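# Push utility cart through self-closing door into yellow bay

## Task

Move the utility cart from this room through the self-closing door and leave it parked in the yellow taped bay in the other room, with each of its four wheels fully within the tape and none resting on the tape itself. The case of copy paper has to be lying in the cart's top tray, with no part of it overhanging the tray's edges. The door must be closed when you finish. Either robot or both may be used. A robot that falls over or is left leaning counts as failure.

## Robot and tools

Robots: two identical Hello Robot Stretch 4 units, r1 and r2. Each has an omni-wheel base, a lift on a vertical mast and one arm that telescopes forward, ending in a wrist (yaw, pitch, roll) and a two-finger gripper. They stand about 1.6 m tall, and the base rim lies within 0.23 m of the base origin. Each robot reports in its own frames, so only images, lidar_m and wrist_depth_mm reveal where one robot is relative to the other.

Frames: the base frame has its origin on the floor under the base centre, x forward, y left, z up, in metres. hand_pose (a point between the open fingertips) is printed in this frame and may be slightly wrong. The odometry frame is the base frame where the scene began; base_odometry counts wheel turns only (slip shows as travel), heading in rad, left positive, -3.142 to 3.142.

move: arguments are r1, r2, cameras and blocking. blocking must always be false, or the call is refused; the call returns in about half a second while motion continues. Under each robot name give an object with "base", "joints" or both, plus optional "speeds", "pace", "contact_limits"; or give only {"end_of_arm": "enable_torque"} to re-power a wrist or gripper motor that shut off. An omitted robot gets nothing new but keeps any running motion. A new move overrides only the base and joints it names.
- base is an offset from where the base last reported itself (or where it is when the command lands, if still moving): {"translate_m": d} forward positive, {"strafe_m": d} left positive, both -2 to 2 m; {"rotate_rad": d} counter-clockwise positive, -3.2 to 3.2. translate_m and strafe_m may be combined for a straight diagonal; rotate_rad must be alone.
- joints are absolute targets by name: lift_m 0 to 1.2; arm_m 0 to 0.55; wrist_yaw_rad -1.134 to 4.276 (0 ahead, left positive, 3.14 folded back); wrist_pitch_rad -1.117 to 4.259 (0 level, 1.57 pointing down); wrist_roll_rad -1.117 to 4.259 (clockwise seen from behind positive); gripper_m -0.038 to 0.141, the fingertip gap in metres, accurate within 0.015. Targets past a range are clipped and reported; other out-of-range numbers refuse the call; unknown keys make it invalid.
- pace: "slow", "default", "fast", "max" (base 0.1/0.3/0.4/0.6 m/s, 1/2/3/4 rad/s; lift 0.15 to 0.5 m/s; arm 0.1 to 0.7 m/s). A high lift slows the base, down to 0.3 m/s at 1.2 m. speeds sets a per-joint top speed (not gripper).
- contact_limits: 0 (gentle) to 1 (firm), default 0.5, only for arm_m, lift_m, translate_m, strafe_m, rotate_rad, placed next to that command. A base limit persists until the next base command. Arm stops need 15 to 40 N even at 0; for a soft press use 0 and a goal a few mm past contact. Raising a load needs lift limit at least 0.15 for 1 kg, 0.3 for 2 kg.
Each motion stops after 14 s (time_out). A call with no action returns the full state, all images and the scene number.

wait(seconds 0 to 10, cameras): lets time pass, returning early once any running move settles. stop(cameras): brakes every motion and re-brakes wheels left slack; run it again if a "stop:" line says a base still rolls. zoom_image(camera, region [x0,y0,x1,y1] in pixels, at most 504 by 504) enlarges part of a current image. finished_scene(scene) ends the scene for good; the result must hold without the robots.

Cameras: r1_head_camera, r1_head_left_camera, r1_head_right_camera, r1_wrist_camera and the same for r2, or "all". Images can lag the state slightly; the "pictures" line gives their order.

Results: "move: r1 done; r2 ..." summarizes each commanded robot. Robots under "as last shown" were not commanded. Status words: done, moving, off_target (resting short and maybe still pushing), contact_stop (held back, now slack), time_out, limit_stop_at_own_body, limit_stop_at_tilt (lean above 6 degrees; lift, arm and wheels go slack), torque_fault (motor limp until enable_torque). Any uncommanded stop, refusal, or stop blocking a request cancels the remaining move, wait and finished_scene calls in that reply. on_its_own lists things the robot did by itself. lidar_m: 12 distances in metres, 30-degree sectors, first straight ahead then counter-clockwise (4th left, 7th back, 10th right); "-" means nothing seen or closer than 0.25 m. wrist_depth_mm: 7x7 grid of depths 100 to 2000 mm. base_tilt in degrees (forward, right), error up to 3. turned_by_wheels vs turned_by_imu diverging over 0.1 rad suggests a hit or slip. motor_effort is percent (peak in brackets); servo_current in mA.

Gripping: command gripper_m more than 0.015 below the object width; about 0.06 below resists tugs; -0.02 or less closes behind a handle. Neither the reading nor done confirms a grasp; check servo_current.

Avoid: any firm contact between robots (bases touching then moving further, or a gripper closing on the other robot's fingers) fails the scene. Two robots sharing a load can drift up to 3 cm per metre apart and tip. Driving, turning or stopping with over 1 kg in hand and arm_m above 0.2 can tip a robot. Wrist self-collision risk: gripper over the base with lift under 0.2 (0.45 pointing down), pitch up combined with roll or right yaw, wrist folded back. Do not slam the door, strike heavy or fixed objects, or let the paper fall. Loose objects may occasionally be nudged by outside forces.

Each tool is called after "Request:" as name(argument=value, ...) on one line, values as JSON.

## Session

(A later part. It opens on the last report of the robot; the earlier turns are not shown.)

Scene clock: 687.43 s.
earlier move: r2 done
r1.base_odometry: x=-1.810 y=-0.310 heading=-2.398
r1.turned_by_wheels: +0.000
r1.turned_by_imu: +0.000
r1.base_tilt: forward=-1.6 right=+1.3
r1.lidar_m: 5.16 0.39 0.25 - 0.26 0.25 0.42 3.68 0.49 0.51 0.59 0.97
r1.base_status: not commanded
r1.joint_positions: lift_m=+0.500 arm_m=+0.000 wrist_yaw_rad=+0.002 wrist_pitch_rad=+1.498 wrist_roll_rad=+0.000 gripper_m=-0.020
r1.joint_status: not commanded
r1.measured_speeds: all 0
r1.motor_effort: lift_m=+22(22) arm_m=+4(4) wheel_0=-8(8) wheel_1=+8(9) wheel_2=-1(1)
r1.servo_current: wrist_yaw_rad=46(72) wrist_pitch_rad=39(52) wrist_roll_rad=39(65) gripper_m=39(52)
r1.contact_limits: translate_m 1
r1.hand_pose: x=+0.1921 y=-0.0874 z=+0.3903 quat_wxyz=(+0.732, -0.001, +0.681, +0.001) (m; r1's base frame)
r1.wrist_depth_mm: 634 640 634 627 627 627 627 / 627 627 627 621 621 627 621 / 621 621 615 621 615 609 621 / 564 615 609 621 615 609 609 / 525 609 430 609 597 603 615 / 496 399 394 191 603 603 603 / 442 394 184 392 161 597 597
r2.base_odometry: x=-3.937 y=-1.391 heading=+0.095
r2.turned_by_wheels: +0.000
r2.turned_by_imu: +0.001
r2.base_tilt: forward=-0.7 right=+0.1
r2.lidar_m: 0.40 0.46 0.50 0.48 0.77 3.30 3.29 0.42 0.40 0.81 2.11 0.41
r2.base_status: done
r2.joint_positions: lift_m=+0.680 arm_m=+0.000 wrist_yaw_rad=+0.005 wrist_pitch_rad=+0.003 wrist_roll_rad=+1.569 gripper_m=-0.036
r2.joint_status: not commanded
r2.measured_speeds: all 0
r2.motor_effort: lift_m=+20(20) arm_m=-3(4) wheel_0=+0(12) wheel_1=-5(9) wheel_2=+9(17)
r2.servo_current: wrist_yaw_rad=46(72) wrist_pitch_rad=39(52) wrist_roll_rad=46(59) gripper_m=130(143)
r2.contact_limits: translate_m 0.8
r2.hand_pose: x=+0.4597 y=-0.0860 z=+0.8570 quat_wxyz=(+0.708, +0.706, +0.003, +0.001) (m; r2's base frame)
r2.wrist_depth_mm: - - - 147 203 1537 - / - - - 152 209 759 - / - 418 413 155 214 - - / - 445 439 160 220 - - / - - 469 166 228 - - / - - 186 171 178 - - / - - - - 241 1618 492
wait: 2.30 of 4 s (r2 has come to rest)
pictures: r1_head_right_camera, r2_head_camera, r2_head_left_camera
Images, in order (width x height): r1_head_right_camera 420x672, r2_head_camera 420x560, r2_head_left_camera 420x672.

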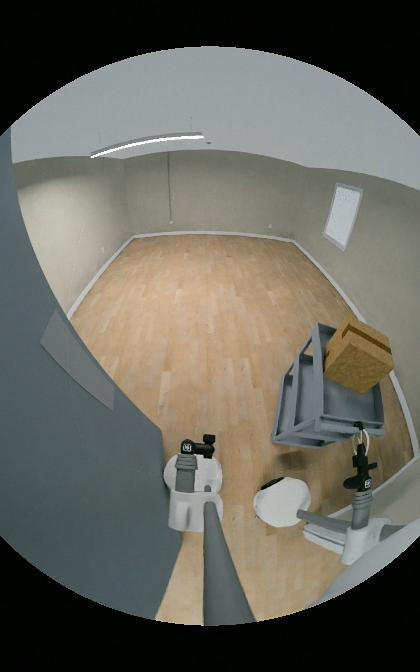

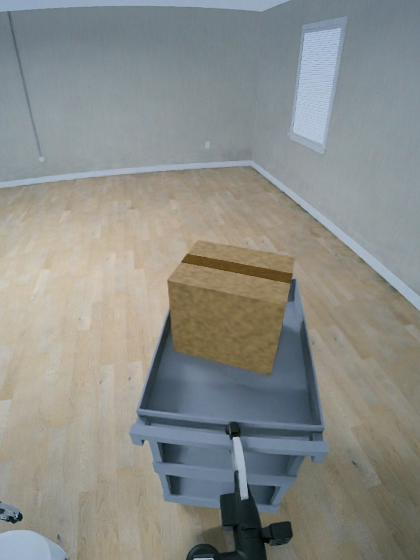

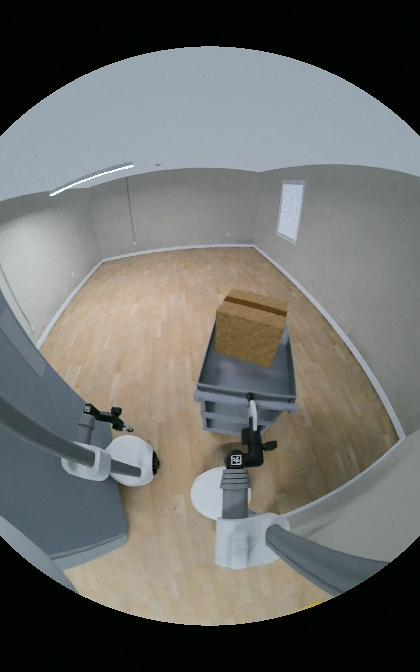

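Request:
move(blocking=false, r2={"base":{"translate_m":-0.3,"strafe_m":0.1},"pace":"slow","contact_limits":{"translate_m":0.8}})

Request:
wait(seconds=6, cameras=["r2_head_camera","r2_head_left_camera","r1_head_right_camera","r2_head_right_camera"])

Scene clock: 698.90 s.
move: r2 moving
r1: as last shown
r1.lidar_m: 5.16 0.39 0.25 - 0.25 0.25 0.44 3.65 0.47 0.53 0.57 0.99
r1.motor_effort: lift_m=+22(22) arm_m=+4(4) wheel_0=-7(8) wheel_1=+8(9) wheel_2=-1(1)
r1.servo_current: wrist_yaw_rad=59(59) wrist_pitch_rad=46(46) wrist_roll_rad=52(52) gripper_m=46(46)
r1.contact_limits: translate_m 1
r1.wrist_depth_mm: 627 634 634 640 640 634 634 / 621 621 627 627 627 621 621 / 615 615 615 621 621 627 621 / 564 621 615 615 615 603 621 / 530 609 430 615 609 609 603 / 500 399 392 191 603 597 603 / 439 389 183 389 161 603 603
r2.base_odometry: x=-3.950 y=-1.389 heading=+0.095
r2.turned_by_wheels: +0.000
r2.turned_by_imu: +0.001
r2.base_tilt: forward=-0.7 right=+0.1
r2.lidar_m: 0.41 0.45 0.49 0.45 0.77 3.31 3.26 0.41 0.38 0.78 2.12 0.41
r2.base_status: translate_m moving; strafe_m moving
r2.joint_positions: lift_m=+0.680 arm_m=+0.000 wrist_yaw_rad=+0.005 wrist_pitch_rad=+0.003 wrist_roll_rad=+1.569 gripper_m=-0.036
r2.joint_status: not commanded
r2.measured_speeds: translate_m=-0.049 strafe_m=+0.016 rotate_rad=-0.001 lift_m=+0.000 arm_m=+0.000 wrist_yaw_rad=+0.000 wrist_pitch_rad=+0.000 wrist_roll_rad=+0.000
r2.motor_effort: lift_m=+20(20) arm_m=-4(4) wheel_0=-6(8) wheel_1=-7(7) wheel_2=+14(14)
r2.servo_current: wrist_yaw_rad=52(59) wrist_pitch_rad=46(46) wrist_roll_rad=33(65) gripper_m=124(130)
r2.contact_limits: translate_m 0.8
r2.hand_pose: x=+0.4597 y=-0.0860 z=+0.8570 quat_wxyz=(+0.708, +0.706, +0.003, +0.001) (m; r2's base frame)
r2.wrist_depth_mm: - - - 147 202 1576 - / - - - 151 208 768 - / - 418 415 155 214 - - / - 452 439 159 221 - - / - - 473 166 229 - - / - - 185 172 178 - - / - - - - 241 1618 492
pictures: none

Scene clock: 702.80 s.
earlier move: r2 done
r1.base_odometry: x=-1.810 y=-0.310 heading=-2.398
r1.turned_by_wheels: +0.000
r1.turned_by_imu: +0.000
r1.base_tilt: forward=-1.6 right=+1.3
r1.lidar_m: 5.17 0.39 0.25 - 0.25 0.25 0.43 0.53 0.54 0.41 0.54 3.65
r1.base_status: not commanded
r1.joint_positions: lift_m=+0.500 arm_m=+0.000 wrist_yaw_rad=+0.002 wrist_pitch_rad=+1.498 wrist_roll_rad=+0.000 gripper_m=-0.020
r1.joint_status: not commanded
r1.measured_speeds: all 0
r1.motor_effort: lift_m=+22(22) arm_m=+4(4) wheel_0=-7(8) wheel_1=+8(9) wheel_2=-1(1)
r1.servo_current: wrist_yaw_rad=39(72) wrist_pitch_rad=33(52) wrist_roll_rad=52(65) gripper_m=46(52)
r1.contact_limits: translate_m 1
r1.hand_pose: x=+0.1921 y=-0.0874 z=+0.3903 quat_wxyz=(+0.732, -0.001, +0.681, +0.001) (m; r1's base frame)
r1.wrist_depth_mm: 627 634 634 634 634 640 634 / 627 627 627 621 634 621 627 / 627 627 621 615 627 621 621 / 564 615 615 609 621 609 615 / 525 615 430 609 609 609 615 / 504 399 397 191 609 603 603 / 436 394 185 394 161 597 591
r2.base_odometry: x=-4.245 y=-1.320 heading=+0.094
r2.turned_by_wheels: -0.001
r2.turned_by_imu: -0.002
r2.base_tilt: forward=-0.7 right=+0.1
r2.lidar_m: 0.42 0.50 0.52 0.59 0.59 3.08 3.00 3.02 0.42 0.35 2.26 0.40
r2.base_status: done
r2.joint_positions: lift_m=+0.680 arm_m=+0.000 wrist_yaw_rad=-0.006 wrist_pitch_rad=+0.003 wrist_roll_rad=+1.569 gripper_m=-0.036
r2.joint_status: not commanded
r2.measured_speeds: all 0
r2.motor_effort: lift_m=+20(21) arm_m=-4(4) wheel_0=-9(15) wheel_1=-5(8) wheel_2=+3(15)
r2.servo_current: wrist_yaw_rad=52(65) wrist_pitch_rad=39(52) wrist_roll_rad=46(65) gripper_m=124(137)
r2.contact_limits: translate_m 0.8
r2.hand_pose: x=+0.4588 y=-0.0891 z=+0.8570 quat_wxyz=(+0.708, +0.706, -0.001, -0.003) (m; r2's base frame)
r2.wrist_depth_mm: - - - 133 186 - - / - 402 397 139 195 759 - / - 418 415 146 206 - - / - 466 452 153 217 - - / - - 496 162 226 - - / - - 185 171 180 1708 530 / - - - - - 1618 477
wait: 3.90 of 6 s (r2 has come to rest)
pictures: r1_head_right_camera, r2_head_camera, r2_head_left_camera, r2_head_right_camera
Images, in order (width x height): r1_head_right_camera 420x672, r2_head_camera 420x560, r2_head_left_camera 420x672, r2_head_right_camera 420x672.

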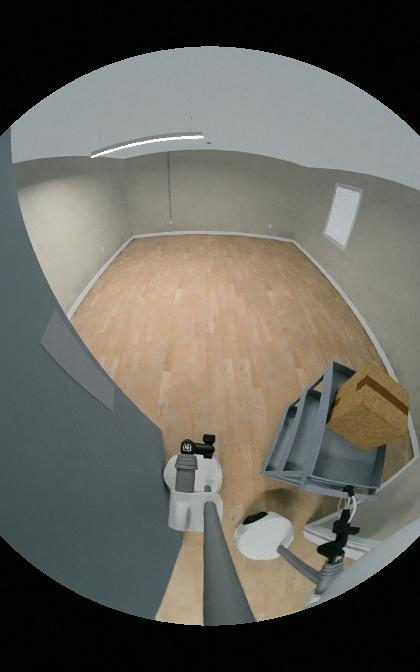

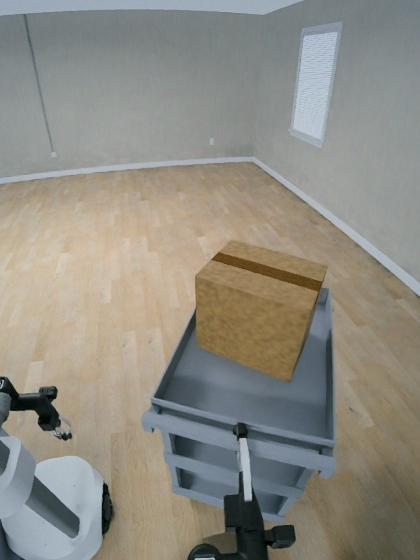

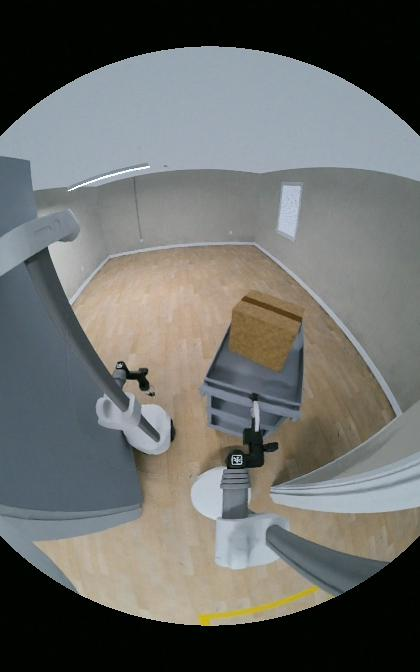

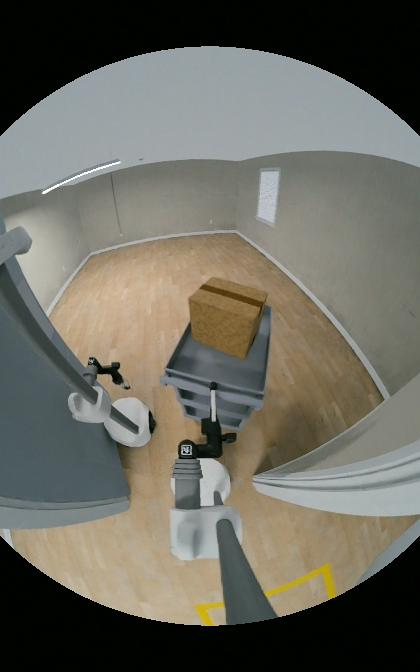

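Request:
move(blocking=false, r2={"base":{"translate_m":-0.35,"strafe_m":0.17},"pace":"slow","contact_limits":{"translate_m":0.8}})

Request:
wait(seconds=6, cameras=["r2_head_camera","r2_head_left_camera","r1_head_right_camera","r2_head_right_camera"])

Scene clock: 714.77 s.
move: r2 moving
r1: as last shown
r1.lidar_m: 5.16 0.40 0.25 - 0.25 0.25 0.44 0.54 0.56 0.43 0.53 3.62
r1.motor_effort: lift_m=+22(22) arm_m=+4(4) wheel_0=-7(8) wheel_1=+8(8) wheel_2=-1(1)
r1.servo_current: wrist_yaw_rad=39(72) wrist_pitch_rad=39(46) wrist_roll_rad=33(52) gripper_m=39(52)
r1.contact_limits: translate_m 1
r1.wrist_depth_mm: 627 627 627 634 627 627 640 / 627 627 627 627 634 634 627 / 615 621 627 621 621 627 621 / 564 615 603 615 615 609 615 / 530 615 430 609 615 603 609 / 500 397 394 191 603 603 603 / 442 394 184 389 161 603 597
r2.base_odometry: x=-4.258 y=-1.316 heading=+0.093
r2.turned_by_wheels: -0.001
r2.turned_by_imu: -0.001
r2.base_tilt: forward=-0.6 right=+0.1
r2.lidar_m: 0.43 0.50 0.52 0.58 0.59 3.03 3.00 3.01 2.74 0.36 2.24 0.40
r2.base_status: translate_m moving; strafe_m moving
r2.joint_positions: lift_m=+0.680 arm_m=+0.000 wrist_yaw_rad=-0.006 wrist_pitch_rad=+0.003 wrist_roll_rad=+1.569 gripper_m=-0.036
r2.joint_status: not commanded
r2.measured_speeds: translate_m=-0.050 strafe_m=+0.024 rotate_rad=-0.001 lift_m=+0.000 arm_m=+0.000 wrist_yaw_rad=+0.000 wrist_pitch_rad=+0.000 wrist_roll_rad=+0.000
r2.motor_effort: lift_m=+20(20) arm_m=-3(4) wheel_0=-14(15) wheel_1=-7(7) wheel_2=+8(9)
r2.servo_current: wrist_yaw_rad=52(65) wrist_pitch_rad=39(46) wrist_roll_rad=46(59) gripper_m=130(130)
r2.contact_limits: translate_m 0.8
r2.hand_pose: x=+0.4588 y=-0.0891 z=+0.8570 quat_wxyz=(+0.708, +0.706, -0.001, -0.003) (m; r2's base frame)
r2.wrist_depth_mm: - - - 133 186 - - / - 397 397 139 195 768 - / - 421 413 146 207 - - / - 469 452 153 217 - - / - - 496 161 227 - - / - - 185 171 180 1756 525 / - - - - - 1618 480
pictures: none

Scene clock: 719.33 s.
earlier move: r2 done
r1.base_odometry: x=-1.810 y=-0.310 heading=-2.398
r1.turned_by_wheels: +0.000
r1.turned_by_imu: +0.000
r1.base_tilt: forward=-1.6 right=+1.3
r1.lidar_m: 5.17 0.40 0.25 - 0.25 0.25 0.43 0.41 0.38 0.46 2.81 3.67
r1.base_status: not commanded
r1.joint_positions: lift_m=+0.500 arm_m=+0.000 wrist_yaw_rad=+0.002 wrist_pitch_rad=+1.498 wrist_roll_rad=+0.000 gripper_m=-0.020
r1.joint_status: not commanded
r1.measured_speeds: all 0
r1.motor_effort: lift_m=+22(22) arm_m=+4(4) wheel_0=-7(8) wheel_1=+8(9) wheel_2=-1(1)
r1.servo_current: wrist_yaw_rad=46(72) wrist_pitch_rad=33(52) wrist_roll_rad=52(65) gripper_m=46(52)
r1.contact_limits: translate_m 1
r1.hand_pose: x=+0.1921 y=-0.0874 z=+0.3903 quat_wxyz=(+0.732, -0.001, +0.681, +0.001) (m; r1's base frame)
r1.wrist_depth_mm: 627 627 634 634 634 634 627 / 627 634 627 627 627 627 627 / 621 615 621 621 621 621 627 / 569 615 615 609 615 621 609 / 525 609 427 615 615 609 603 / 496 397 394 191 603 609 603 / 439 392 183 392 161 609 597
r2.base_odometry: x=-4.609 y=-1.184 heading=+0.093
r2.turned_by_wheels: +0.000
r2.turned_by_imu: -0.002
r2.base_tilt: forward=-0.6 right=+0.1
r2.lidar_m: 0.44 0.69 0.42 0.39 2.29 2.76 2.70 2.72 2.74 2.39 0.61 0.35
r2.base_status: done
r2.joint_positions: lift_m=+0.680 arm_m=+0.000 wrist_yaw_rad=-0.006 wrist_pitch_rad=+0.003 wrist_roll_rad=+1.569 gripper_m=-0.036
r2.joint_status: not commanded
r2.measured_speeds: all 0
r2.motor_effort: lift_m=+20(20) arm_m=-4(4) wheel_0=-10(18) wheel_1=-5(9) wheel_2=+4(9)
r2.servo_current: wrist_yaw_rad=46(65) wrist_pitch_rad=39(46) wrist_roll_rad=46(59) gripper_m=117(130)
r2.contact_limits: translate_m 0.8
r2.hand_pose: x=+0.4588 y=-0.0892 z=+0.8570 quat_wxyz=(+0.708, +0.706, -0.001, -0.003) (m; r2's base frame)
r2.wrist_depth_mm: - 336 329 - 145 - - / - 373 375 - 159 - - / - 442 430 107 176 - - / - - 508 117 196 - - / - - - 135 222 1708 512 / - - 184 156 179 1661 473 / - - - - 362 368 418
wait: 4.57 of 6 s (r2 has come to rest)
pictures: r1_head_right_camera, r2_head_camera, r2_head_left_camera, r2_head_right_camera
Images, in order (width x height): r1_head_right_camera 420x672, r2_head_camera 420x560, r2_head_left_camera 420x672, r2_head_right_camera 420x672.

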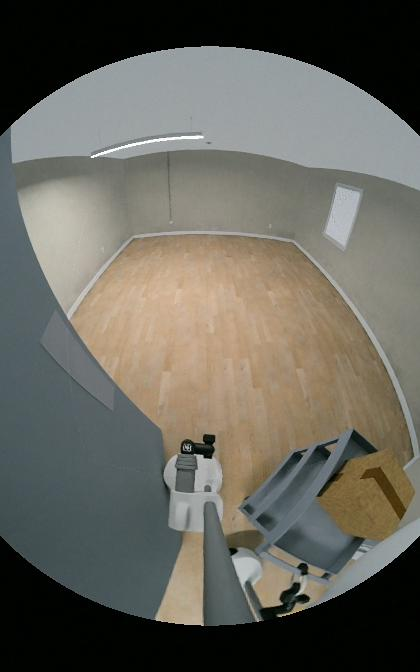

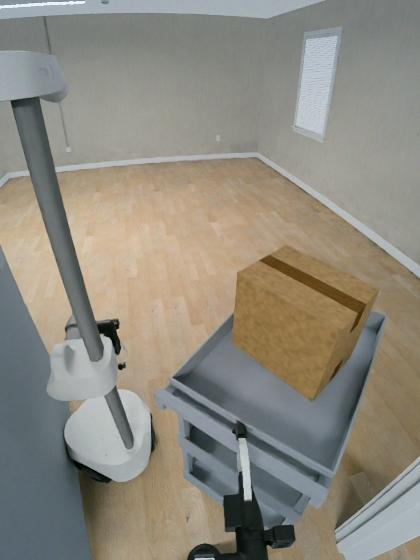

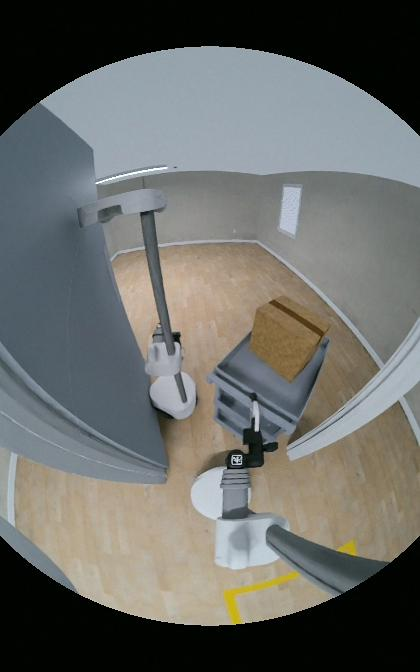

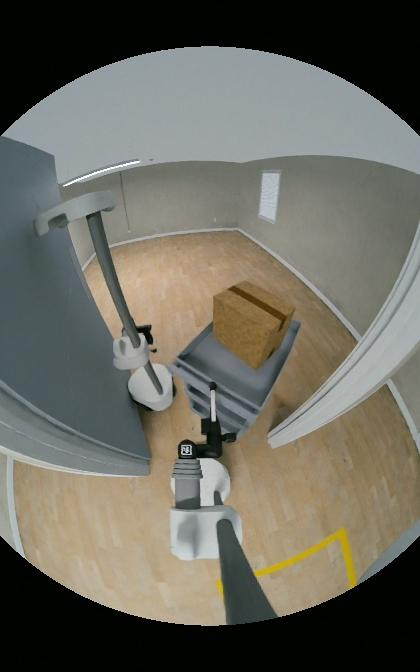

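Request:
move(blocking=false, r2={"base":{"translate_m":-0.3,"strafe_m":0.0},"pace":"slow","contact_limits":{"translate_m":0.6}})

Request:
wait(seconds=6, cameras=["r2_head_camera","r2_head_left_camera","r1_head_right_camera","r2_head_right_camera"])

Scene clock: 733.80 s.
move: r2 moving
r1: as last shown
r1.lidar_m: 5.16 0.40 0.25 - 0.25 0.25 0.43 0.38 0.38 0.43 2.80 3.69
r1.motor_effort: lift_m=+22(22) arm_m=+4(4) wheel_0=-8(8) wheel_1=+8(9) wheel_2=-1(1)
r1.servo_current: wrist_yaw_rad=72(72) wrist_pitch_rad=39(46) wrist_roll_rad=52(65) gripper_m=39(46)
r1.contact_limits: translate_m 1
r1.wrist_depth_mm: 634 627 634 634 640 627 627 / 627 634 627 621 634 634 621 / 621 615 621 621 621 615 621 / 564 615 609 615 615 621 615 / 525 615 430 609 615 615 609 / 500 399 392 191 603 603 597 / 439 392 183 394 161 597 603
r2.base_odometry: x=-4.621 y=-1.185 heading=+0.093
r2.turned_by_wheels: +0.000
r2.turned_by_imu: +0.000
r2.base_tilt: forward=-0.6 right=+0.1
r2.lidar_m: 0.46 0.70 0.41 0.41 2.27 2.74 2.69 2.70 2.77 2.47 0.60 0.33
r2.base_status: translate_m moving; strafe_m moving
r2.joint_positions: lift_m=+0.680 arm_m=+0.000 wrist_yaw_rad=-0.006 wrist_pitch_rad=+0.003 wrist_roll_rad=+1.569 gripper_m=-0.036
r2.joint_status: not commanded
r2.measured_speeds: translate_m=-0.049 strafe_m=+0.000 rotate_rad=+0.003 lift_m=+0.000 arm_m=+0.000 wrist_yaw_rad=+0.000 wrist_pitch_rad=+0.000 wrist_roll_rad=+0.000
r2.motor_effort: lift_m=+20(20) arm_m=-4(4) wheel_0=-7(14) wheel_1=-8(9) wheel_2=+10(10)
r2.servo_current: wrist_yaw_rad=59(65) wrist_pitch_rad=39(46) wrist_roll_rad=52(52) gripper_m=117(124)
r2.contact_limits: translate_m 0.6
r2.hand_pose: x=+0.4588 y=-0.0892 z=+0.8570 quat_wxyz=(+0.708, +0.706, -0.001, -0.003) (m; r2's base frame)
r2.wrist_depth_mm: - 329 329 - 143 - - / - 370 375 - 157 - - / - 445 430 103 174 - - / - - 508 115 195 - - / - - - 134 221 1708 512 / - - 185 155 179 1618 466 / - - - - 357 368 407
pictures: none

Scene clock: 737.57 s.
earlier move: r2 done
r1.base_odometry: x=-1.810 y=-0.310 heading=-2.398
r1.turned_by_wheels: +0.000
r1.turned_by_imu: +0.000
r1.base_tilt: forward=-1.6 right=+1.3
r1.lidar_m: 5.15 0.38 0.25 - 0.25 0.25 0.42 0.51 0.51 0.57 2.81 3.66
r1.base_status: not commanded
r1.joint_positions: lift_m=+0.500 arm_m=+0.000 wrist_yaw_rad=+0.002 wrist_pitch_rad=+1.498 wrist_roll_rad=+0.000 gripper_m=-0.020
r1.joint_status: not commanded
r1.measured_speeds: all 0
r1.motor_effort: lift_m=+22(22) arm_m=+4(4) wheel_0=-8(8) wheel_1=+8(9) wheel_2=-1(1)
r1.servo_current: wrist_yaw_rad=46(72) wrist_pitch_rad=46(52) wrist_roll_rad=65(72) gripper_m=46(52)
r1.contact_limits: translate_m 1
r1.hand_pose: x=+0.1921 y=-0.0874 z=+0.3903 quat_wxyz=(+0.732, -0.001, +0.681, +0.001) (m; r1's base frame)
r1.wrist_depth_mm: 640 627 627 634 634 634 634 / 634 627 627 621 627 627 621 / 621 615 615 627 621 621 621 / 559 615 609 615 615 609 621 / 530 609 430 615 609 609 609 / 496 399 397 191 603 609 609 / 439 392 183 392 161 603 597
r2.base_odometry: x=-4.907 y=-1.212 heading=+0.094
r2.turned_by_wheels: +0.000
r2.turned_by_imu: +0.002
r2.base_tilt: forward=-0.7 right=+0.0
r2.lidar_m: 0.44 0.60 0.55 0.97 2.23 2.70 2.40 2.41 2.83 2.53 0.80 0.37
r2.base_status: done
r2.joint_positions: lift_m=+0.680 arm_m=+0.000 wrist_yaw_rad=+0.003 wrist_pitch_rad=+0.003 wrist_roll_rad=+1.569 gripper_m=-0.036
r2.joint_status: not commanded
r2.measured_speeds: all 0
r2.motor_effort: lift_m=+20(21) arm_m=-3(4) wheel_0=-1(14) wheel_1=-5(9) wheel_2=+8(15)
r2.servo_current: wrist_yaw_rad=52(65) wrist_pitch_rad=46(46) wrist_roll_rad=39(65) gripper_m=117(124)
r2.contact_limits: translate_m 0.6
r2.hand_pose: x=+0.4595 y=-0.0867 z=+0.8570 quat_wxyz=(+0.708, +0.706, +0.002, +0.000) (m; r2's base frame)
r2.wrist_depth_mm: - 345 347 - 153 - - / - 368 364 106 166 - - / - 430 421 114 181 - - / - - 484 129 199 - - / - - - 141 216 1756 - / - - 186 162 178 1576 488 / - - - - - - 891
wait: 3.77 of 6 s (r2 has come to rest)
pictures: r1_head_right_camera, r2_head_camera, r2_head_left_camera, r2_head_right_camera
Images, in order (width x height): r1_head_right_camera 420x672, r2_head_camera 420x560, r2_head_left_camera 420x672, r2_head_right_camera 420x672.

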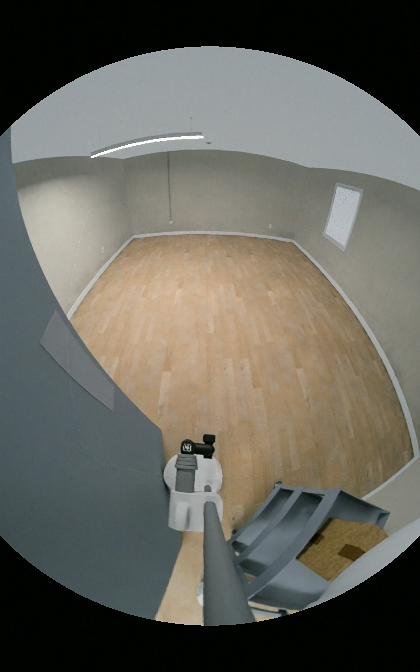

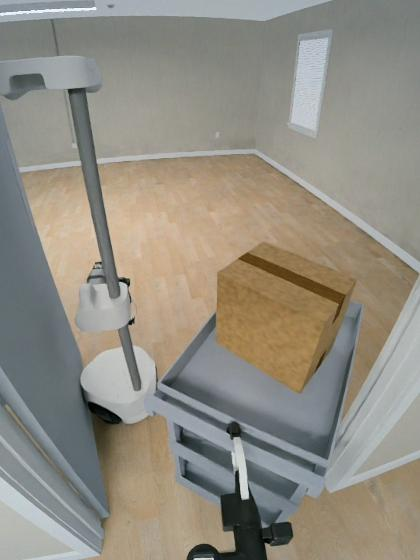

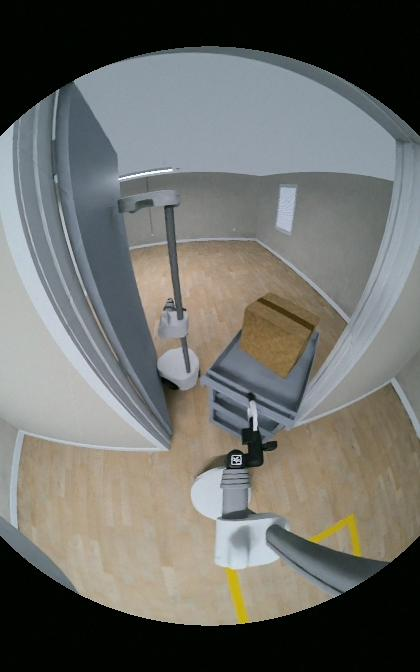

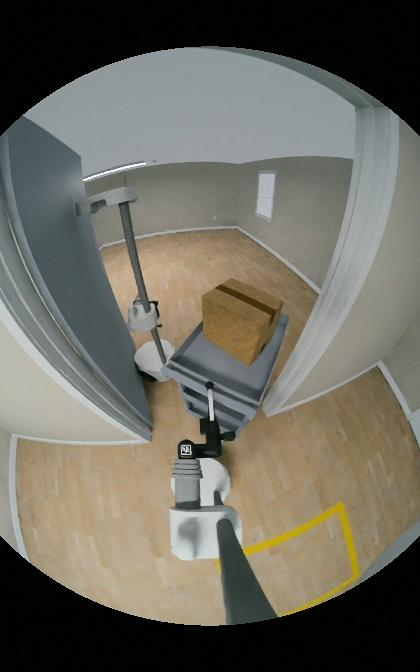

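Request:
move(blocking=false, r2={"base":{"translate_m":-0.25,"strafe_m":0.0},"pace":"slow","contact_limits":{"translate_m":0.6}})

Request:
wait(seconds=6, cameras=["r2_head_camera","r2_head_left_camera","r1_head_right_camera","r2_head_right_camera"])

Scene clock: 748.47 s.
move: r2 moving
r1: as last shown
r1.lidar_m: 5.16 0.39 0.25 - 0.25 0.25 0.40 0.52 0.51 0.57 2.80 3.64
r1.motor_effort: lift_m=+22(22) arm_m=+4(4) wheel_0=-7(8) wheel_1=+8(9) wheel_2=-1(1)
r1.servo_current: wrist_yaw_rad=52(59) wrist_pitch_rad=39(46) wrist_roll_rad=59(65) gripper_m=39(46)
r1.contact_limits: translate_m 1
r1.wrist_depth_mm: 634 634 627 627 640 634 634 / 627 627 615 627 627 627 634 / 627 615 621 627 609 621 615 / 564 615 621 609 615 615 615 / 530 603 424 609 615 603 615 / 500 402 394 191 603 603 597 / 436 394 183 392 161 603 597
r2.base_odometry: x=-4.920 y=-1.213 heading=+0.094
r2.turned_by_wheels: +0.000
r2.turned_by_imu: +0.001
r2.base_tilt: forward=-0.6 right=+0.1
r2.lidar_m: 0.44 0.62 0.51 0.96 2.22 2.71 2.36 2.41 2.84 2.54 0.77 0.35
r2.base_status: translate_m moving; strafe_m moving
r2.joint_positions: lift_m=+0.680 arm_m=+0.000 wrist_yaw_rad=+0.003 wrist_pitch_rad=+0.003 wrist_roll_rad=+1.569 gripper_m=-0.036
r2.joint_status: not commanded
r2.measured_speeds: translate_m=-0.048 strafe_m=+0.000 rotate_rad=+0.000 lift_m=+0.000 arm_m=+0.000 wrist_yaw_rad=+0.000 wrist_pitch_rad=+0.000 wrist_roll_rad=+0.000
r2.motor_effort: lift_m=+20(20) arm_m=-4(4) wheel_0=-7(8) wheel_1=-5(8) wheel_2=+14(14)
r2.servo_current: wrist_yaw_rad=46(59) wrist_pitch_rad=46(46) wrist_roll_rad=52(52) gripper_m=130(130)
r2.contact_limits: translate_m 0.6
r2.hand_pose: x=+0.4595 y=-0.0867 z=+0.8570 quat_wxyz=(+0.708, +0.706, +0.002, +0.000) (m; r2's base frame)
r2.wrist_depth_mm: - 345 345 102 154 - - / - 370 370 107 167 - - / - 430 421 115 182 - - / - - 484 131 200 - - / - - - 142 217 1708 - / - - 186 160 178 1576 492 / - - 842 - - 798 891
pictures: none

Scene clock: 751.73 s.
earlier move: r2 done
r1.base_odometry: x=-1.810 y=-0.310 heading=-2.398
r1.turned_by_wheels: +0.000
r1.turned_by_imu: +0.000
r1.base_tilt: forward=-1.5 right=+1.3
r1.lidar_m: 5.15 0.39 0.25 - 0.25 0.25 0.44 0.57 0.57 2.00 2.80 3.69
r1.base_status: not commanded
r1.joint_positions: lift_m=+0.500 arm_m=+0.000 wrist_yaw_rad=+0.002 wrist_pitch_rad=+1.498 wrist_roll_rad=+0.000 gripper_m=-0.020
r1.joint_status: not commanded
r1.measured_speeds: all 0
r1.motor_effort: lift_m=+22(22) arm_m=+4(4) wheel_0=-8(8) wheel_1=+8(9) wheel_2=-1(1)
r1.servo_current: wrist_yaw_rad=52(72) wrist_pitch_rad=39(52) wrist_roll_rad=59(65) gripper_m=39(52)
r1.contact_limits: translate_m 1
r1.hand_pose: x=+0.1921 y=-0.0874 z=+0.3903 quat_wxyz=(+0.732, -0.001, +0.681, +0.001) (m; r1's base frame)
r1.wrist_depth_mm: 640 627 634 634 627 634 634 / 627 627 627 634 627 627 621 / 615 627 621 627 621 615 627 / 564 615 621 615 615 615 621 / 530 609 433 609 615 603 603 / 496 399 397 191 603 609 603 / 439 392 184 389 161 597 609
r2.base_odometry: x=-5.156 y=-1.235 heading=+0.094
r2.turned_by_wheels: +0.000
r2.turned_by_imu: +0.001
r2.base_tilt: forward=-0.7 right=+0.1
r2.lidar_m: 0.41 0.52 0.79 1.51 2.16 2.41 2.17 2.18 2.61 2.57 1.19 0.38
r2.base_status: done
r2.joint_positions: lift_m=+0.680 arm_m=+0.000 wrist_yaw_rad=+0.003 wrist_pitch_rad=+0.003 wrist_roll_rad=+1.569 gripper_m=-0.036
r2.joint_status: not commanded
r2.measured_speeds: all 0
r2.motor_effort: lift_m=+20(20) arm_m=-4(4) wheel_0=-3(9) wheel_1=-4(8) wheel_2=+7(14)
r2.servo_current: wrist_yaw_rad=39(59) wrist_pitch_rad=39(52) wrist_roll_rad=52(59) gripper_m=124(130)
r2.contact_limits: translate_m 0.6
r2.hand_pose: x=+0.4595 y=-0.0867 z=+0.8570 quat_wxyz=(+0.708, +0.706, +0.002, +0.000) (m; r2's base frame)
r2.wrist_depth_mm: - - 500 118 173 - - / - 379 375 125 183 - - / - 421 413 135 195 - - / - 477 462 144 208 - - / - - 517 153 223 - - / - - 185 167 178 1308 500 / - 1008 1008 - - 1008 459
wait: 3.27 of 6 s (r2 has come to rest)
pictures: r1_head_right_camera, r2_head_camera, r2_head_left_camera, r2_head_right_camera
Images, in order (width x height): r1_head_right_camera 420x672, r2_head_camera 420x560, r2_head_left_camera 420x672, r2_head_right_camera 420x672.

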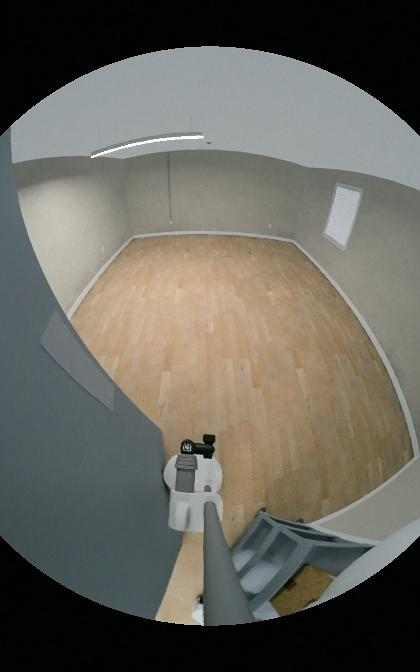

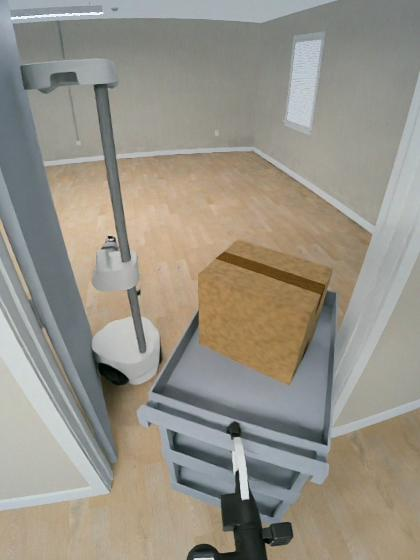

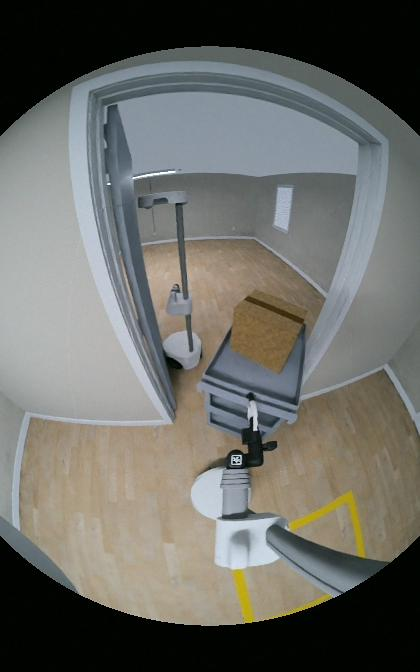

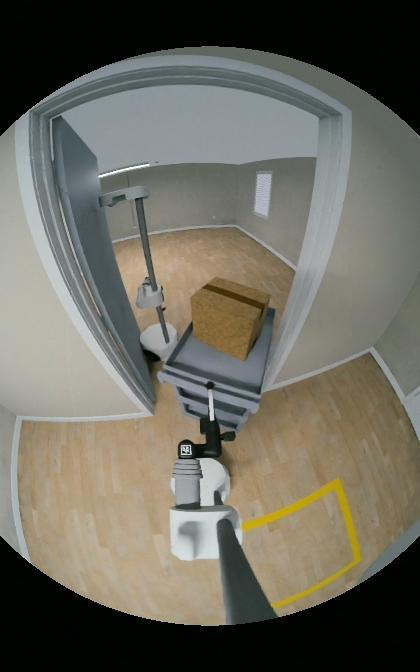

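Request:
move(blocking=false, r2={"base":{"translate_m":-0.35,"strafe_m":0.0},"pace":"slow","contact_limits":{"translate_m":0.6}})

Request:
wait(seconds=6, cameras=["r2_head_camera","r2_head_left_camera","r2_head_right_camera"])

Scene clock: 755.57 s.
move: r2 moving
r1: as last shown
r1.base_tilt: forward=-1.6 right=+1.3
r1.lidar_m: 5.16 0.38 0.25 - 0.25 0.25 0.42 0.56 0.56 2.00 2.80 3.65
r1.motor_effort: lift_m=+22(22) arm_m=+4(4) wheel_0=-8(8) wheel_1=+8(8) wheel_2=-1(1)
r1.servo_current: wrist_yaw_rad=26(59) wrist_pitch_rad=46(52) wrist_roll_rad=39(59) gripper_m=52(52)
r1.contact_limits: translate_m 1
r1.wrist_depth_mm: 634 634 640 627 627 634 627 / 627 621 627 621 615 621 621 / 621 621 621 627 615 615 621 / 574 615 615 615 609 615 609 / 530 615 427 609 615 615 609 / 492 399 397 191 603 603 609 / 439 392 184 392 161 603 597
r2.base_odometry: x=-5.168 y=-1.236 heading=+0.094
r2.turned_by_wheels: +0.000
r2.turned_by_imu: +0.001
r2.base_tilt: forward=-0.7 right=+0.0
r2.lidar_m: 0.42 0.52 0.80 1.55 2.18 2.41 2.14 2.16 2.60 2.57 1.21 0.37
r2.base_status: translate_m moving; strafe_m moving
r2.joint_positions: lift_m=+0.680 arm_m=+0.000 wrist_yaw_rad=+0.003 wrist_pitch_rad=+0.003 wrist_roll_rad=+1.569 gripper_m=-0.036
r2.joint_status: not commanded
r2.measured_speeds: translate_m=-0.048 strafe_m=+0.000 rotate_rad=+0.001 lift_m=+0.000 arm_m=+0.000 wrist_yaw_rad=+0.000 wrist_pitch_rad=+0.000 wrist_roll_rad=+0.000
r2.motor_effort: lift_m=+20(20) arm_m=-3(4) wheel_0=-4(10) wheel_1=-8(9) wheel_2=+12(13)
r2.servo_current: wrist_yaw_rad=52(52) wrist_pitch_rad=46(46) wrist_roll_rad=46(52) gripper_m=117(124)
r2.contact_limits: translate_m 0.6
r2.hand_pose: x=+0.4595 y=-0.0867 z=+0.8570 quat_wxyz=(+0.708, +0.706, +0.002, +0.000) (m; r2's base frame)
r2.wrist_depth_mm: - - 517 120 176 - - / - 379 377 126 184 - - / - 418 415 134 196 - - / - 480 459 145 209 - - / - - 512 153 224 - - / - - 186 168 178 1308 500 / - - - - 258 1042 462
pictures: none

Scene clock: 759.83 s.
earlier move: r2 done
r1.base_odometry: x=-1.810 y=-0.310 heading=-2.398
r1.turned_by_wheels: +0.000
r1.turned_by_imu: +0.000
r1.base_tilt: forward=-1.6 right=+1.2
r1.lidar_m: 5.16 0.39 0.25 - 0.25 0.25 0.44 0.68 1.07 2.03 2.78 3.66
r1.base_status: not commanded
r1.joint_positions: lift_m=+0.500 arm_m=+0.000 wrist_yaw_rad=+0.002 wrist_pitch_rad=+1.498 wrist_roll_rad=+0.000 gripper_m=-0.020
r1.joint_status: not commanded
r1.measured_speeds: all 0
r1.motor_effort: lift_m=+22(22) arm_m=+4(4) wheel_0=-7(8) wheel_1=+8(9) wheel_2=-1(1)
r1.servo_current: wrist_yaw_rad=59(72) wrist_pitch_rad=46(52) wrist_roll_rad=52(72) gripper_m=46(52)
r1.contact_limits: translate_m 1
r1.hand_pose: x=+0.1921 y=-0.0874 z=+0.3903 quat_wxyz=(+0.732, -0.001, +0.681, +0.001) (m; r1's base frame)
r1.wrist_depth_mm: 634 634 627 627 634 634 634 / 621 634 634 627 627 627 621 / 621 621 627 621 621 621 621 / 564 615 615 615 615 615 621 / 525 603 430 603 615 615 609 / 500 397 394 191 603 597 615 / 442 392 183 392 161 603 603
r2.base_odometry: x=-5.504 y=-1.268 heading=+0.094
r2.turned_by_wheels: +0.000
r2.turned_by_imu: +0.001
r2.base_tilt: forward=-0.7 right=+0.1
r2.lidar_m: 0.42 0.46 1.23 2.09 2.11 2.02 1.83 1.82 2.21 2.61 1.79 0.41
r2.base_status: done
r2.joint_positions: lift_m=+0.680 arm_m=+0.000 wrist_yaw_rad=+0.003 wrist_pitch_rad=+0.003 wrist_roll_rad=+1.569 gripper_m=-0.036
r2.joint_status: not commanded
r2.measured_speeds: all 0
r2.motor_effort: lift_m=+20(20) arm_m=-4(4) wheel_0=-3(10) wheel_1=-6(9) wheel_2=+9(14)
r2.servo_current: wrist_yaw_rad=46(59) wrist_pitch_rad=46(52) wrist_roll_rad=46(59) gripper_m=111(124)
r2.contact_limits: translate_m 0.6
r2.hand_pose: x=+0.4595 y=-0.0867 z=+0.8570 quat_wxyz=(+0.708, +0.706, +0.002, +0.000) (m; r2's base frame)
r2.wrist_depth_mm: - - - 144 200 - - / - - 574 148 205 768 - / - 418 413 153 211 - - / - 455 445 158 220 - - / - - 477 164 227 - - / - 525 185 171 179 1336 - / - - - - - - 500
wait: 4.27 of 6 s (r2 has come to rest)
pictures: r2_head_camera, r2_head_left_camera, r2_head_right_camera
Images, in order (width x height): r2_head_camera 420x560, r2_head_left_camera 420x672, r2_head_right_camera 420x672.

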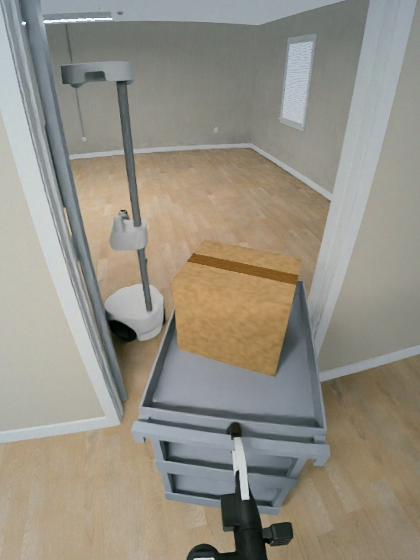

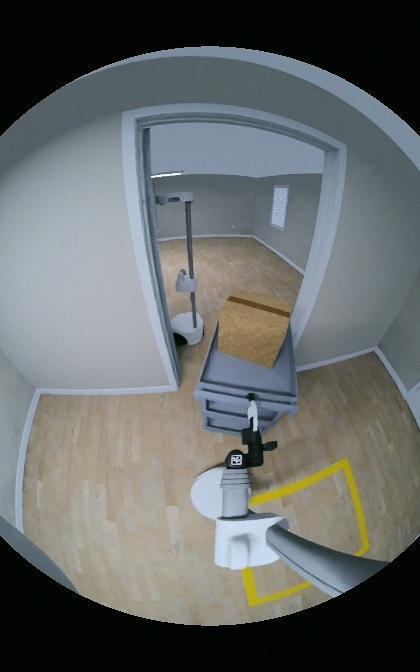

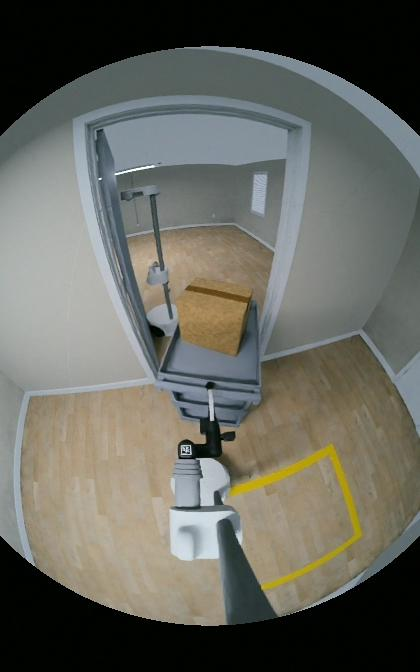

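Request:
move(blocking=false, r2={"base":{"translate_m":-0.5,"strafe_m":-0.03},"pace":"slow","contact_limits":{"translate_m":0.6}})

Request:
wait(seconds=7, cameras=["r2_head_camera","r2_head_left_camera","r2_head_right_camera"])

Scene clock: 775.13 s.
move: r2 moving
r1: as last shown
r1.lidar_m: 5.14 0.41 0.25 - 0.25 0.25 0.43 0.71 1.08 2.05 2.82 3.67
r1.motor_effort: lift_m=+22(22) arm_m=+4(4) wheel_0=-8(8) wheel_1=+8(8) wheel_2=-1(1)
r1.servo_current: wrist_yaw_rad=46(72) wrist_pitch_rad=39(46) wrist_roll_rad=52(52) gripper_m=46(46)
r1.contact_limits: translate_m 1
r1.wrist_depth_mm: 634 634 634 634 627 634 640 / 621 621 627 621 627 627 627 / 621 615 615 627 621 621 627 / 569 615 615 615 615 609 615 / 530 615 427 615 609 609 609 / 496 399 397 191 603 597 603 / 439 394 183 392 160 597 597
r2.base_odometry: x=-5.516 y=-1.270 heading=+0.094
r2.turned_by_wheels: +0.000
r2.turned_by_imu: +0.001
r2.base_tilt: forward=-0.6 right=+0.0
r2.lidar_m: 0.43 0.45 1.21 2.09 2.12 2.02 1.79 1.81 2.19 2.63 1.82 0.43
r2.base_status: translate_m moving; strafe_m moving
r2.joint_positions: lift_m=+0.680 arm_m=+0.000 wrist_yaw_rad=+0.003 wrist_pitch_rad=+0.003 wrist_roll_rad=+1.569 gripper_m=-0.036
r2.joint_status: not commanded
r2.measured_speeds: translate_m=-0.048 strafe_m=-0.003 rotate_rad=+0.000 lift_m=+0.000 arm_m=+0.000 wrist_yaw_rad=+0.000 wrist_pitch_rad=+0.000 wrist_roll_rad=+0.000
r2.motor_effort: lift_m=+20(20) arm_m=-3(4) wheel_0=-6(10) wheel_1=-6(9) wheel_2=+11(14)
r2.servo_current: wrist_yaw_rad=46(52) wrist_pitch_rad=39(46) wrist_roll_rad=39(59) gripper_m=117(124)
r2.contact_limits: translate_m 0.6
r2.hand_pose: x=+0.4595 y=-0.0867 z=+0.8570 quat_wxyz=(+0.708, +0.706, +0.002, +0.000) (m; r2's base frame)
r2.wrist_depth_mm: - - - 145 200 - - / - - 597 149 206 768 - / - 418 413 153 213 - - / - 452 445 158 220 - - / - - 477 165 228 - - / - 517 185 171 179 - - / - - - - 243 118 504
pictures: none

Scene clock: 780.93 s.
earlier move: r2 done
r1.base_odometry: x=-1.810 y=-0.310 heading=-2.398
r1.turned_by_wheels: +0.000
r1.turned_by_imu: +0.000
r1.base_tilt: forward=-1.6 right=+1.3
r1.lidar_m: 5.16 0.37 0.25 - 0.25 0.25 0.43 1.21 1.07 2.00 2.79 3.67
r1.base_status: not commanded
r1.joint_positions: lift_m=+0.500 arm_m=+0.000 wrist_yaw_rad=+0.002 wrist_pitch_rad=+1.498 wrist_roll_rad=+0.000 gripper_m=-0.020
r1.joint_status: not commanded
r1.measured_speeds: all 0
r1.motor_effort: lift_m=+22(22) arm_m=+4(4) wheel_0=-7(8) wheel_1=+8(9) wheel_2=-1(1)
r1.servo_current: wrist_yaw_rad=52(78) wrist_pitch_rad=39(52) wrist_roll_rad=52(65) gripper_m=46(52)
r1.contact_limits: translate_m 1
r1.hand_pose: x=+0.1921 y=-0.0874 z=+0.3903 quat_wxyz=(+0.732, -0.001, +0.681, +0.001) (m; r1's base frame)
r1.wrist_depth_mm: 627 634 627 627 627 634 634 / 627 621 621 627 627 627 627 / 621 615 621 621 621 621 615 / 564 615 609 615 615 615 621 / 530 609 433 609 609 609 609 / 492 399 392 190 609 597 603 / 442 392 183 392 161 603 597
r2.base_odometry: x=-5.999 y=-1.344 heading=+0.094
r2.turned_by_wheels: +0.000
r2.turned_by_imu: +0.003
r2.base_tilt: forward=-0.7 right=+0.1
r2.lidar_m: 0.37 0.38 1.78 2.02 2.04 1.51 1.30 1.33 1.64 2.68 2.66 0.43
r2.base_status: done
r2.joint_positions: lift_m=+0.680 arm_m=+0.000 wrist_yaw_rad=+0.004 wrist_pitch_rad=+0.003 wrist_roll_rad=+1.569 gripper_m=-0.036
r2.joint_status: not commanded
r2.measured_speeds: all 0
r2.motor_effort: lift_m=+20(20) arm_m=-3(4) wheel_0=+0(10) wheel_1=-5(9) wheel_2=+10(14)
r2.servo_current: wrist_yaw_rad=46(59) wrist_pitch_rad=33(52) wrist_roll_rad=46(65) gripper_m=111(124)
r2.contact_limits: translate_m 0.6
r2.hand_pose: x=+0.4597 y=-0.0862 z=+0.8570 quat_wxyz=(+0.708, +0.706, +0.003, +0.000) (m; r2's base frame)
r2.wrist_depth_mm: - - - 183 245 267 1060 / - - - 180 241 1708 1098 / - - - 178 238 842 - / - 473 442 177 235 831 - / - 452 449 174 233 - - / - 459 187 172 179 - - / - - 469 - - - -
wait: 5.80 of 7 s (r2 has come to rest)
pictures: r2_head_camera, r2_head_left_camera, r2_head_right_camera
Images, in order (width x height): r2_head_camera 420x560, r2_head_left_camera 420x672, r2_head_right_camera 420x672.

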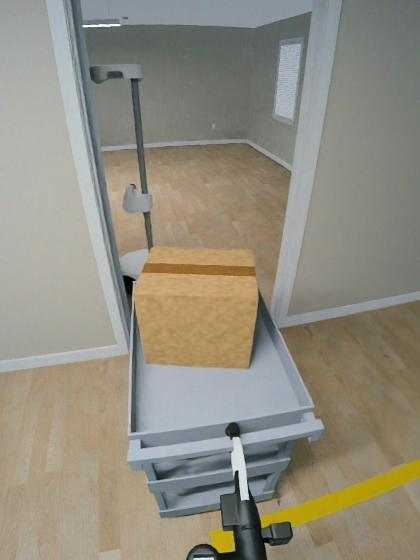

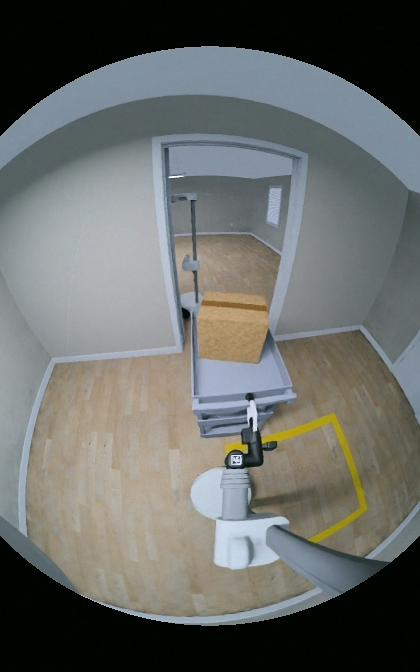

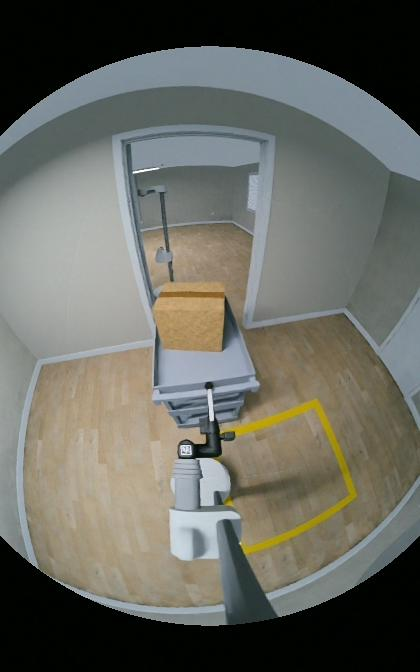

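Request:
move(blocking=false, r2={"base":{"translate_m":0.1,"strafe_m":-0.27},"pace":"slow","contact_limits":{"strafe_m":0.6}})

Request:
wait(seconds=7, cameras=["r2_head_camera","r2_head_left_camera"])

Scene clock: 802.30 s.
move: r2 moving
r1: as last shown
r1.base_tilt: forward=-1.6 right=+1.2
r1.lidar_m: 5.15 0.38 0.25 - 0.25 0.25 0.43 1.21 1.07 2.00 2.81 3.68
r1.motor_effort: lift_m=+22(22) arm_m=+4(4) wheel_0=-8(8) wheel_1=+8(8) wheel_2=-1(1)
r1.servo_current: wrist_yaw_rad=46(59) wrist_pitch_rad=46(52) wrist_roll_rad=65(65) gripper_m=46(52)
r1.contact_limits: translate_m 1
r1.wrist_depth_mm: 627 627 627 627 627 634 634 / 627 634 621 621 627 627 621 / 621 615 621 615 621 621 621 / 564 615 609 621 615 621 615 / 530 609 427 609 615 603 615 / 500 397 394 191 609 609 603 / 439 394 183 392 161 603 597
r2.base_odometry: x=-5.994 y=-1.356 heading=+0.094
r2.turned_by_wheels: +0.000
r2.turned_by_imu: +0.001
r2.base_tilt: forward=-0.7 right=+0.0
r2.lidar_m: 0.39 0.38 1.82 2.05 2.04 1.48 1.32 1.32 1.64 2.68 2.68 0.44
r2.base_status: translate_m moving; strafe_m moving
r2.joint_positions: lift_m=+0.680 arm_m=+0.000 wrist_yaw_rad=+0.005 wrist_pitch_rad=+0.003 wrist_roll_rad=+1.569 gripper_m=-0.037
r2.joint_status: not commanded
r2.measured_speeds: translate_m=+0.018 strafe_m=-0.046 rotate_rad=+0.001 lift_m=+0.000 arm_m=+0.000 wrist_yaw_rad=+0.002 wrist_pitch_rad=+0.000 wrist_roll_rad=+0.000
r2.motor_effort: lift_m=+20(21) arm_m=-4(4) wheel_0=+15(15) wheel_1=-5(8) wheel_2=-5(9)
r2.servo_current: wrist_yaw_rad=65(65) wrist_pitch_rad=46(52) wrist_roll_rad=39(52) gripper_m=117(124)
r2.contact_limits: strafe_m 0.6
r2.hand_pose: x=+0.4597 y=-0.0860 z=+0.8570 quat_wxyz=(+0.708, +0.706, +0.003, +0.001) (m; r2's base frame)
r2.wrist_depth_mm: - - - 183 245 264 1060 / - - - 181 242 1661 1182 / - - - 179 239 854 - / - 439 436 177 235 831 - / - 449 445 174 233 - - / - 462 188 172 179 - - / - - 466 - - - -
pictures: none

Scene clock: 805.93 s.
earlier move: r2 done
r1.base_odometry: x=-1.810 y=-0.310 heading=-2.398
r1.turned_by_wheels: +0.000
r1.turned_by_imu: +0.000
r1.base_tilt: forward=-1.6 right=+1.3
r1.lidar_m: 5.17 0.39 0.25 - 0.25 0.25 0.43 1.15 1.09 2.04 2.80 3.64
r1.base_status: not commanded
r1.joint_positions: lift_m=+0.500 arm_m=+0.000 wrist_yaw_rad=+0.002 wrist_pitch_rad=+1.498 wrist_roll_rad=+0.000 gripper_m=-0.020
r1.joint_status: not commanded
r1.measured_speeds: all 0
r1.motor_effort: lift_m=+22(22) arm_m=+4(4) wheel_0=-7(8) wheel_1=+8(9) wheel_2=-1(1)
r1.servo_current: wrist_yaw_rad=46(72) wrist_pitch_rad=46(52) wrist_roll_rad=65(78) gripper_m=46(52)
r1.contact_limits: translate_m 1
r1.hand_pose: x=+0.1921 y=-0.0874 z=+0.3903 quat_wxyz=(+0.732, -0.001, +0.681, +0.001) (m; r1's base frame)
r1.wrist_depth_mm: 634 627 634 627 634 634 634 / 627 627 627 627 627 627 627 / 621 627 615 615 621 627 627 / 564 615 621 615 615 615 615 / 525 609 430 609 615 609 609 / 496 397 392 191 597 609 603 / 439 394 184 389 161 591 597
r2.base_odometry: x=-5.874 y=-1.604 heading=+0.093
r2.turned_by_wheels: -0.001
r2.turned_by_imu: +0.000
r2.base_tilt: forward=-0.7 right=+0.1
r2.lidar_m: 0.32 0.27 1.74 2.32 2.34 1.54 1.35 1.36 1.69 2.39 2.41 0.49
r2.base_status: done
r2.joint_positions: lift_m=+0.680 arm_m=+0.000 wrist_yaw_rad=+0.000 wrist_pitch_rad=+0.003 wrist_roll_rad=+1.569 gripper_m=-0.037
r2.joint_status: not commanded
r2.measured_speeds: all 0
r2.motor_effort: lift_m=+20(21) arm_m=-3(4) wheel_0=+4(17) wheel_1=-5(8) wheel_2=-10(12)
r2.servo_current: wrist_yaw_rad=46(65) wrist_pitch_rad=39(52) wrist_roll_rad=39(59) gripper_m=111(124)
r2.contact_limits: strafe_m 0.6
r2.hand_pose: x=+0.4593 y=-0.0874 z=+0.8570 quat_wxyz=(+0.708, +0.706, +0.001, -0.001) (m; r2's base frame)
r2.wrist_depth_mm: - - - 268 - - 1160 / - - - 242 322 329 330 / - - - 220 285 - 1255 / - - - 254 263 1756 530 / - - - 185 242 768 - / - 430 186 169 175 - - / - 421 415 - 212 123 -
wait: 3.63 of 7 s (r2 has come to rest)
pictures: r2_head_camera, r2_head_left_camera
Images, in order (width x height): r2_head_camera 420x560, r2_head_left_camera 420x672.

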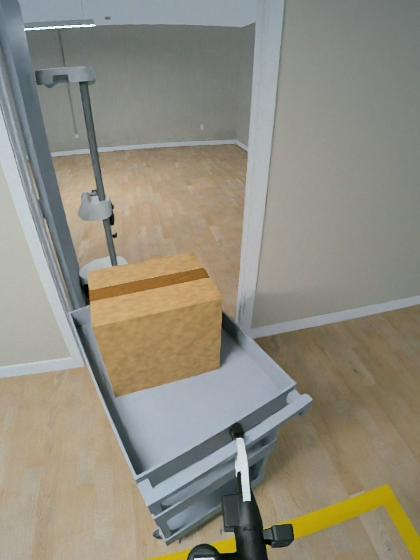

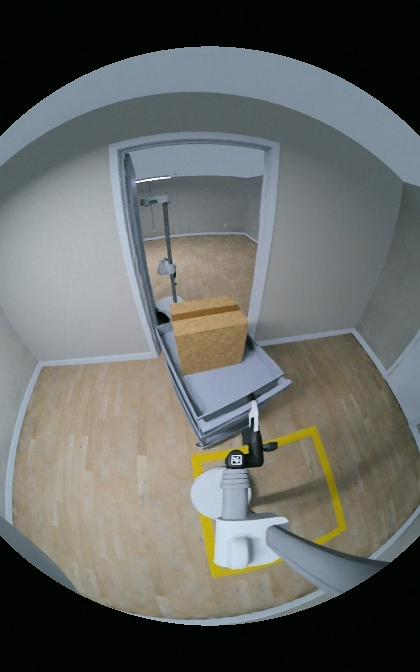

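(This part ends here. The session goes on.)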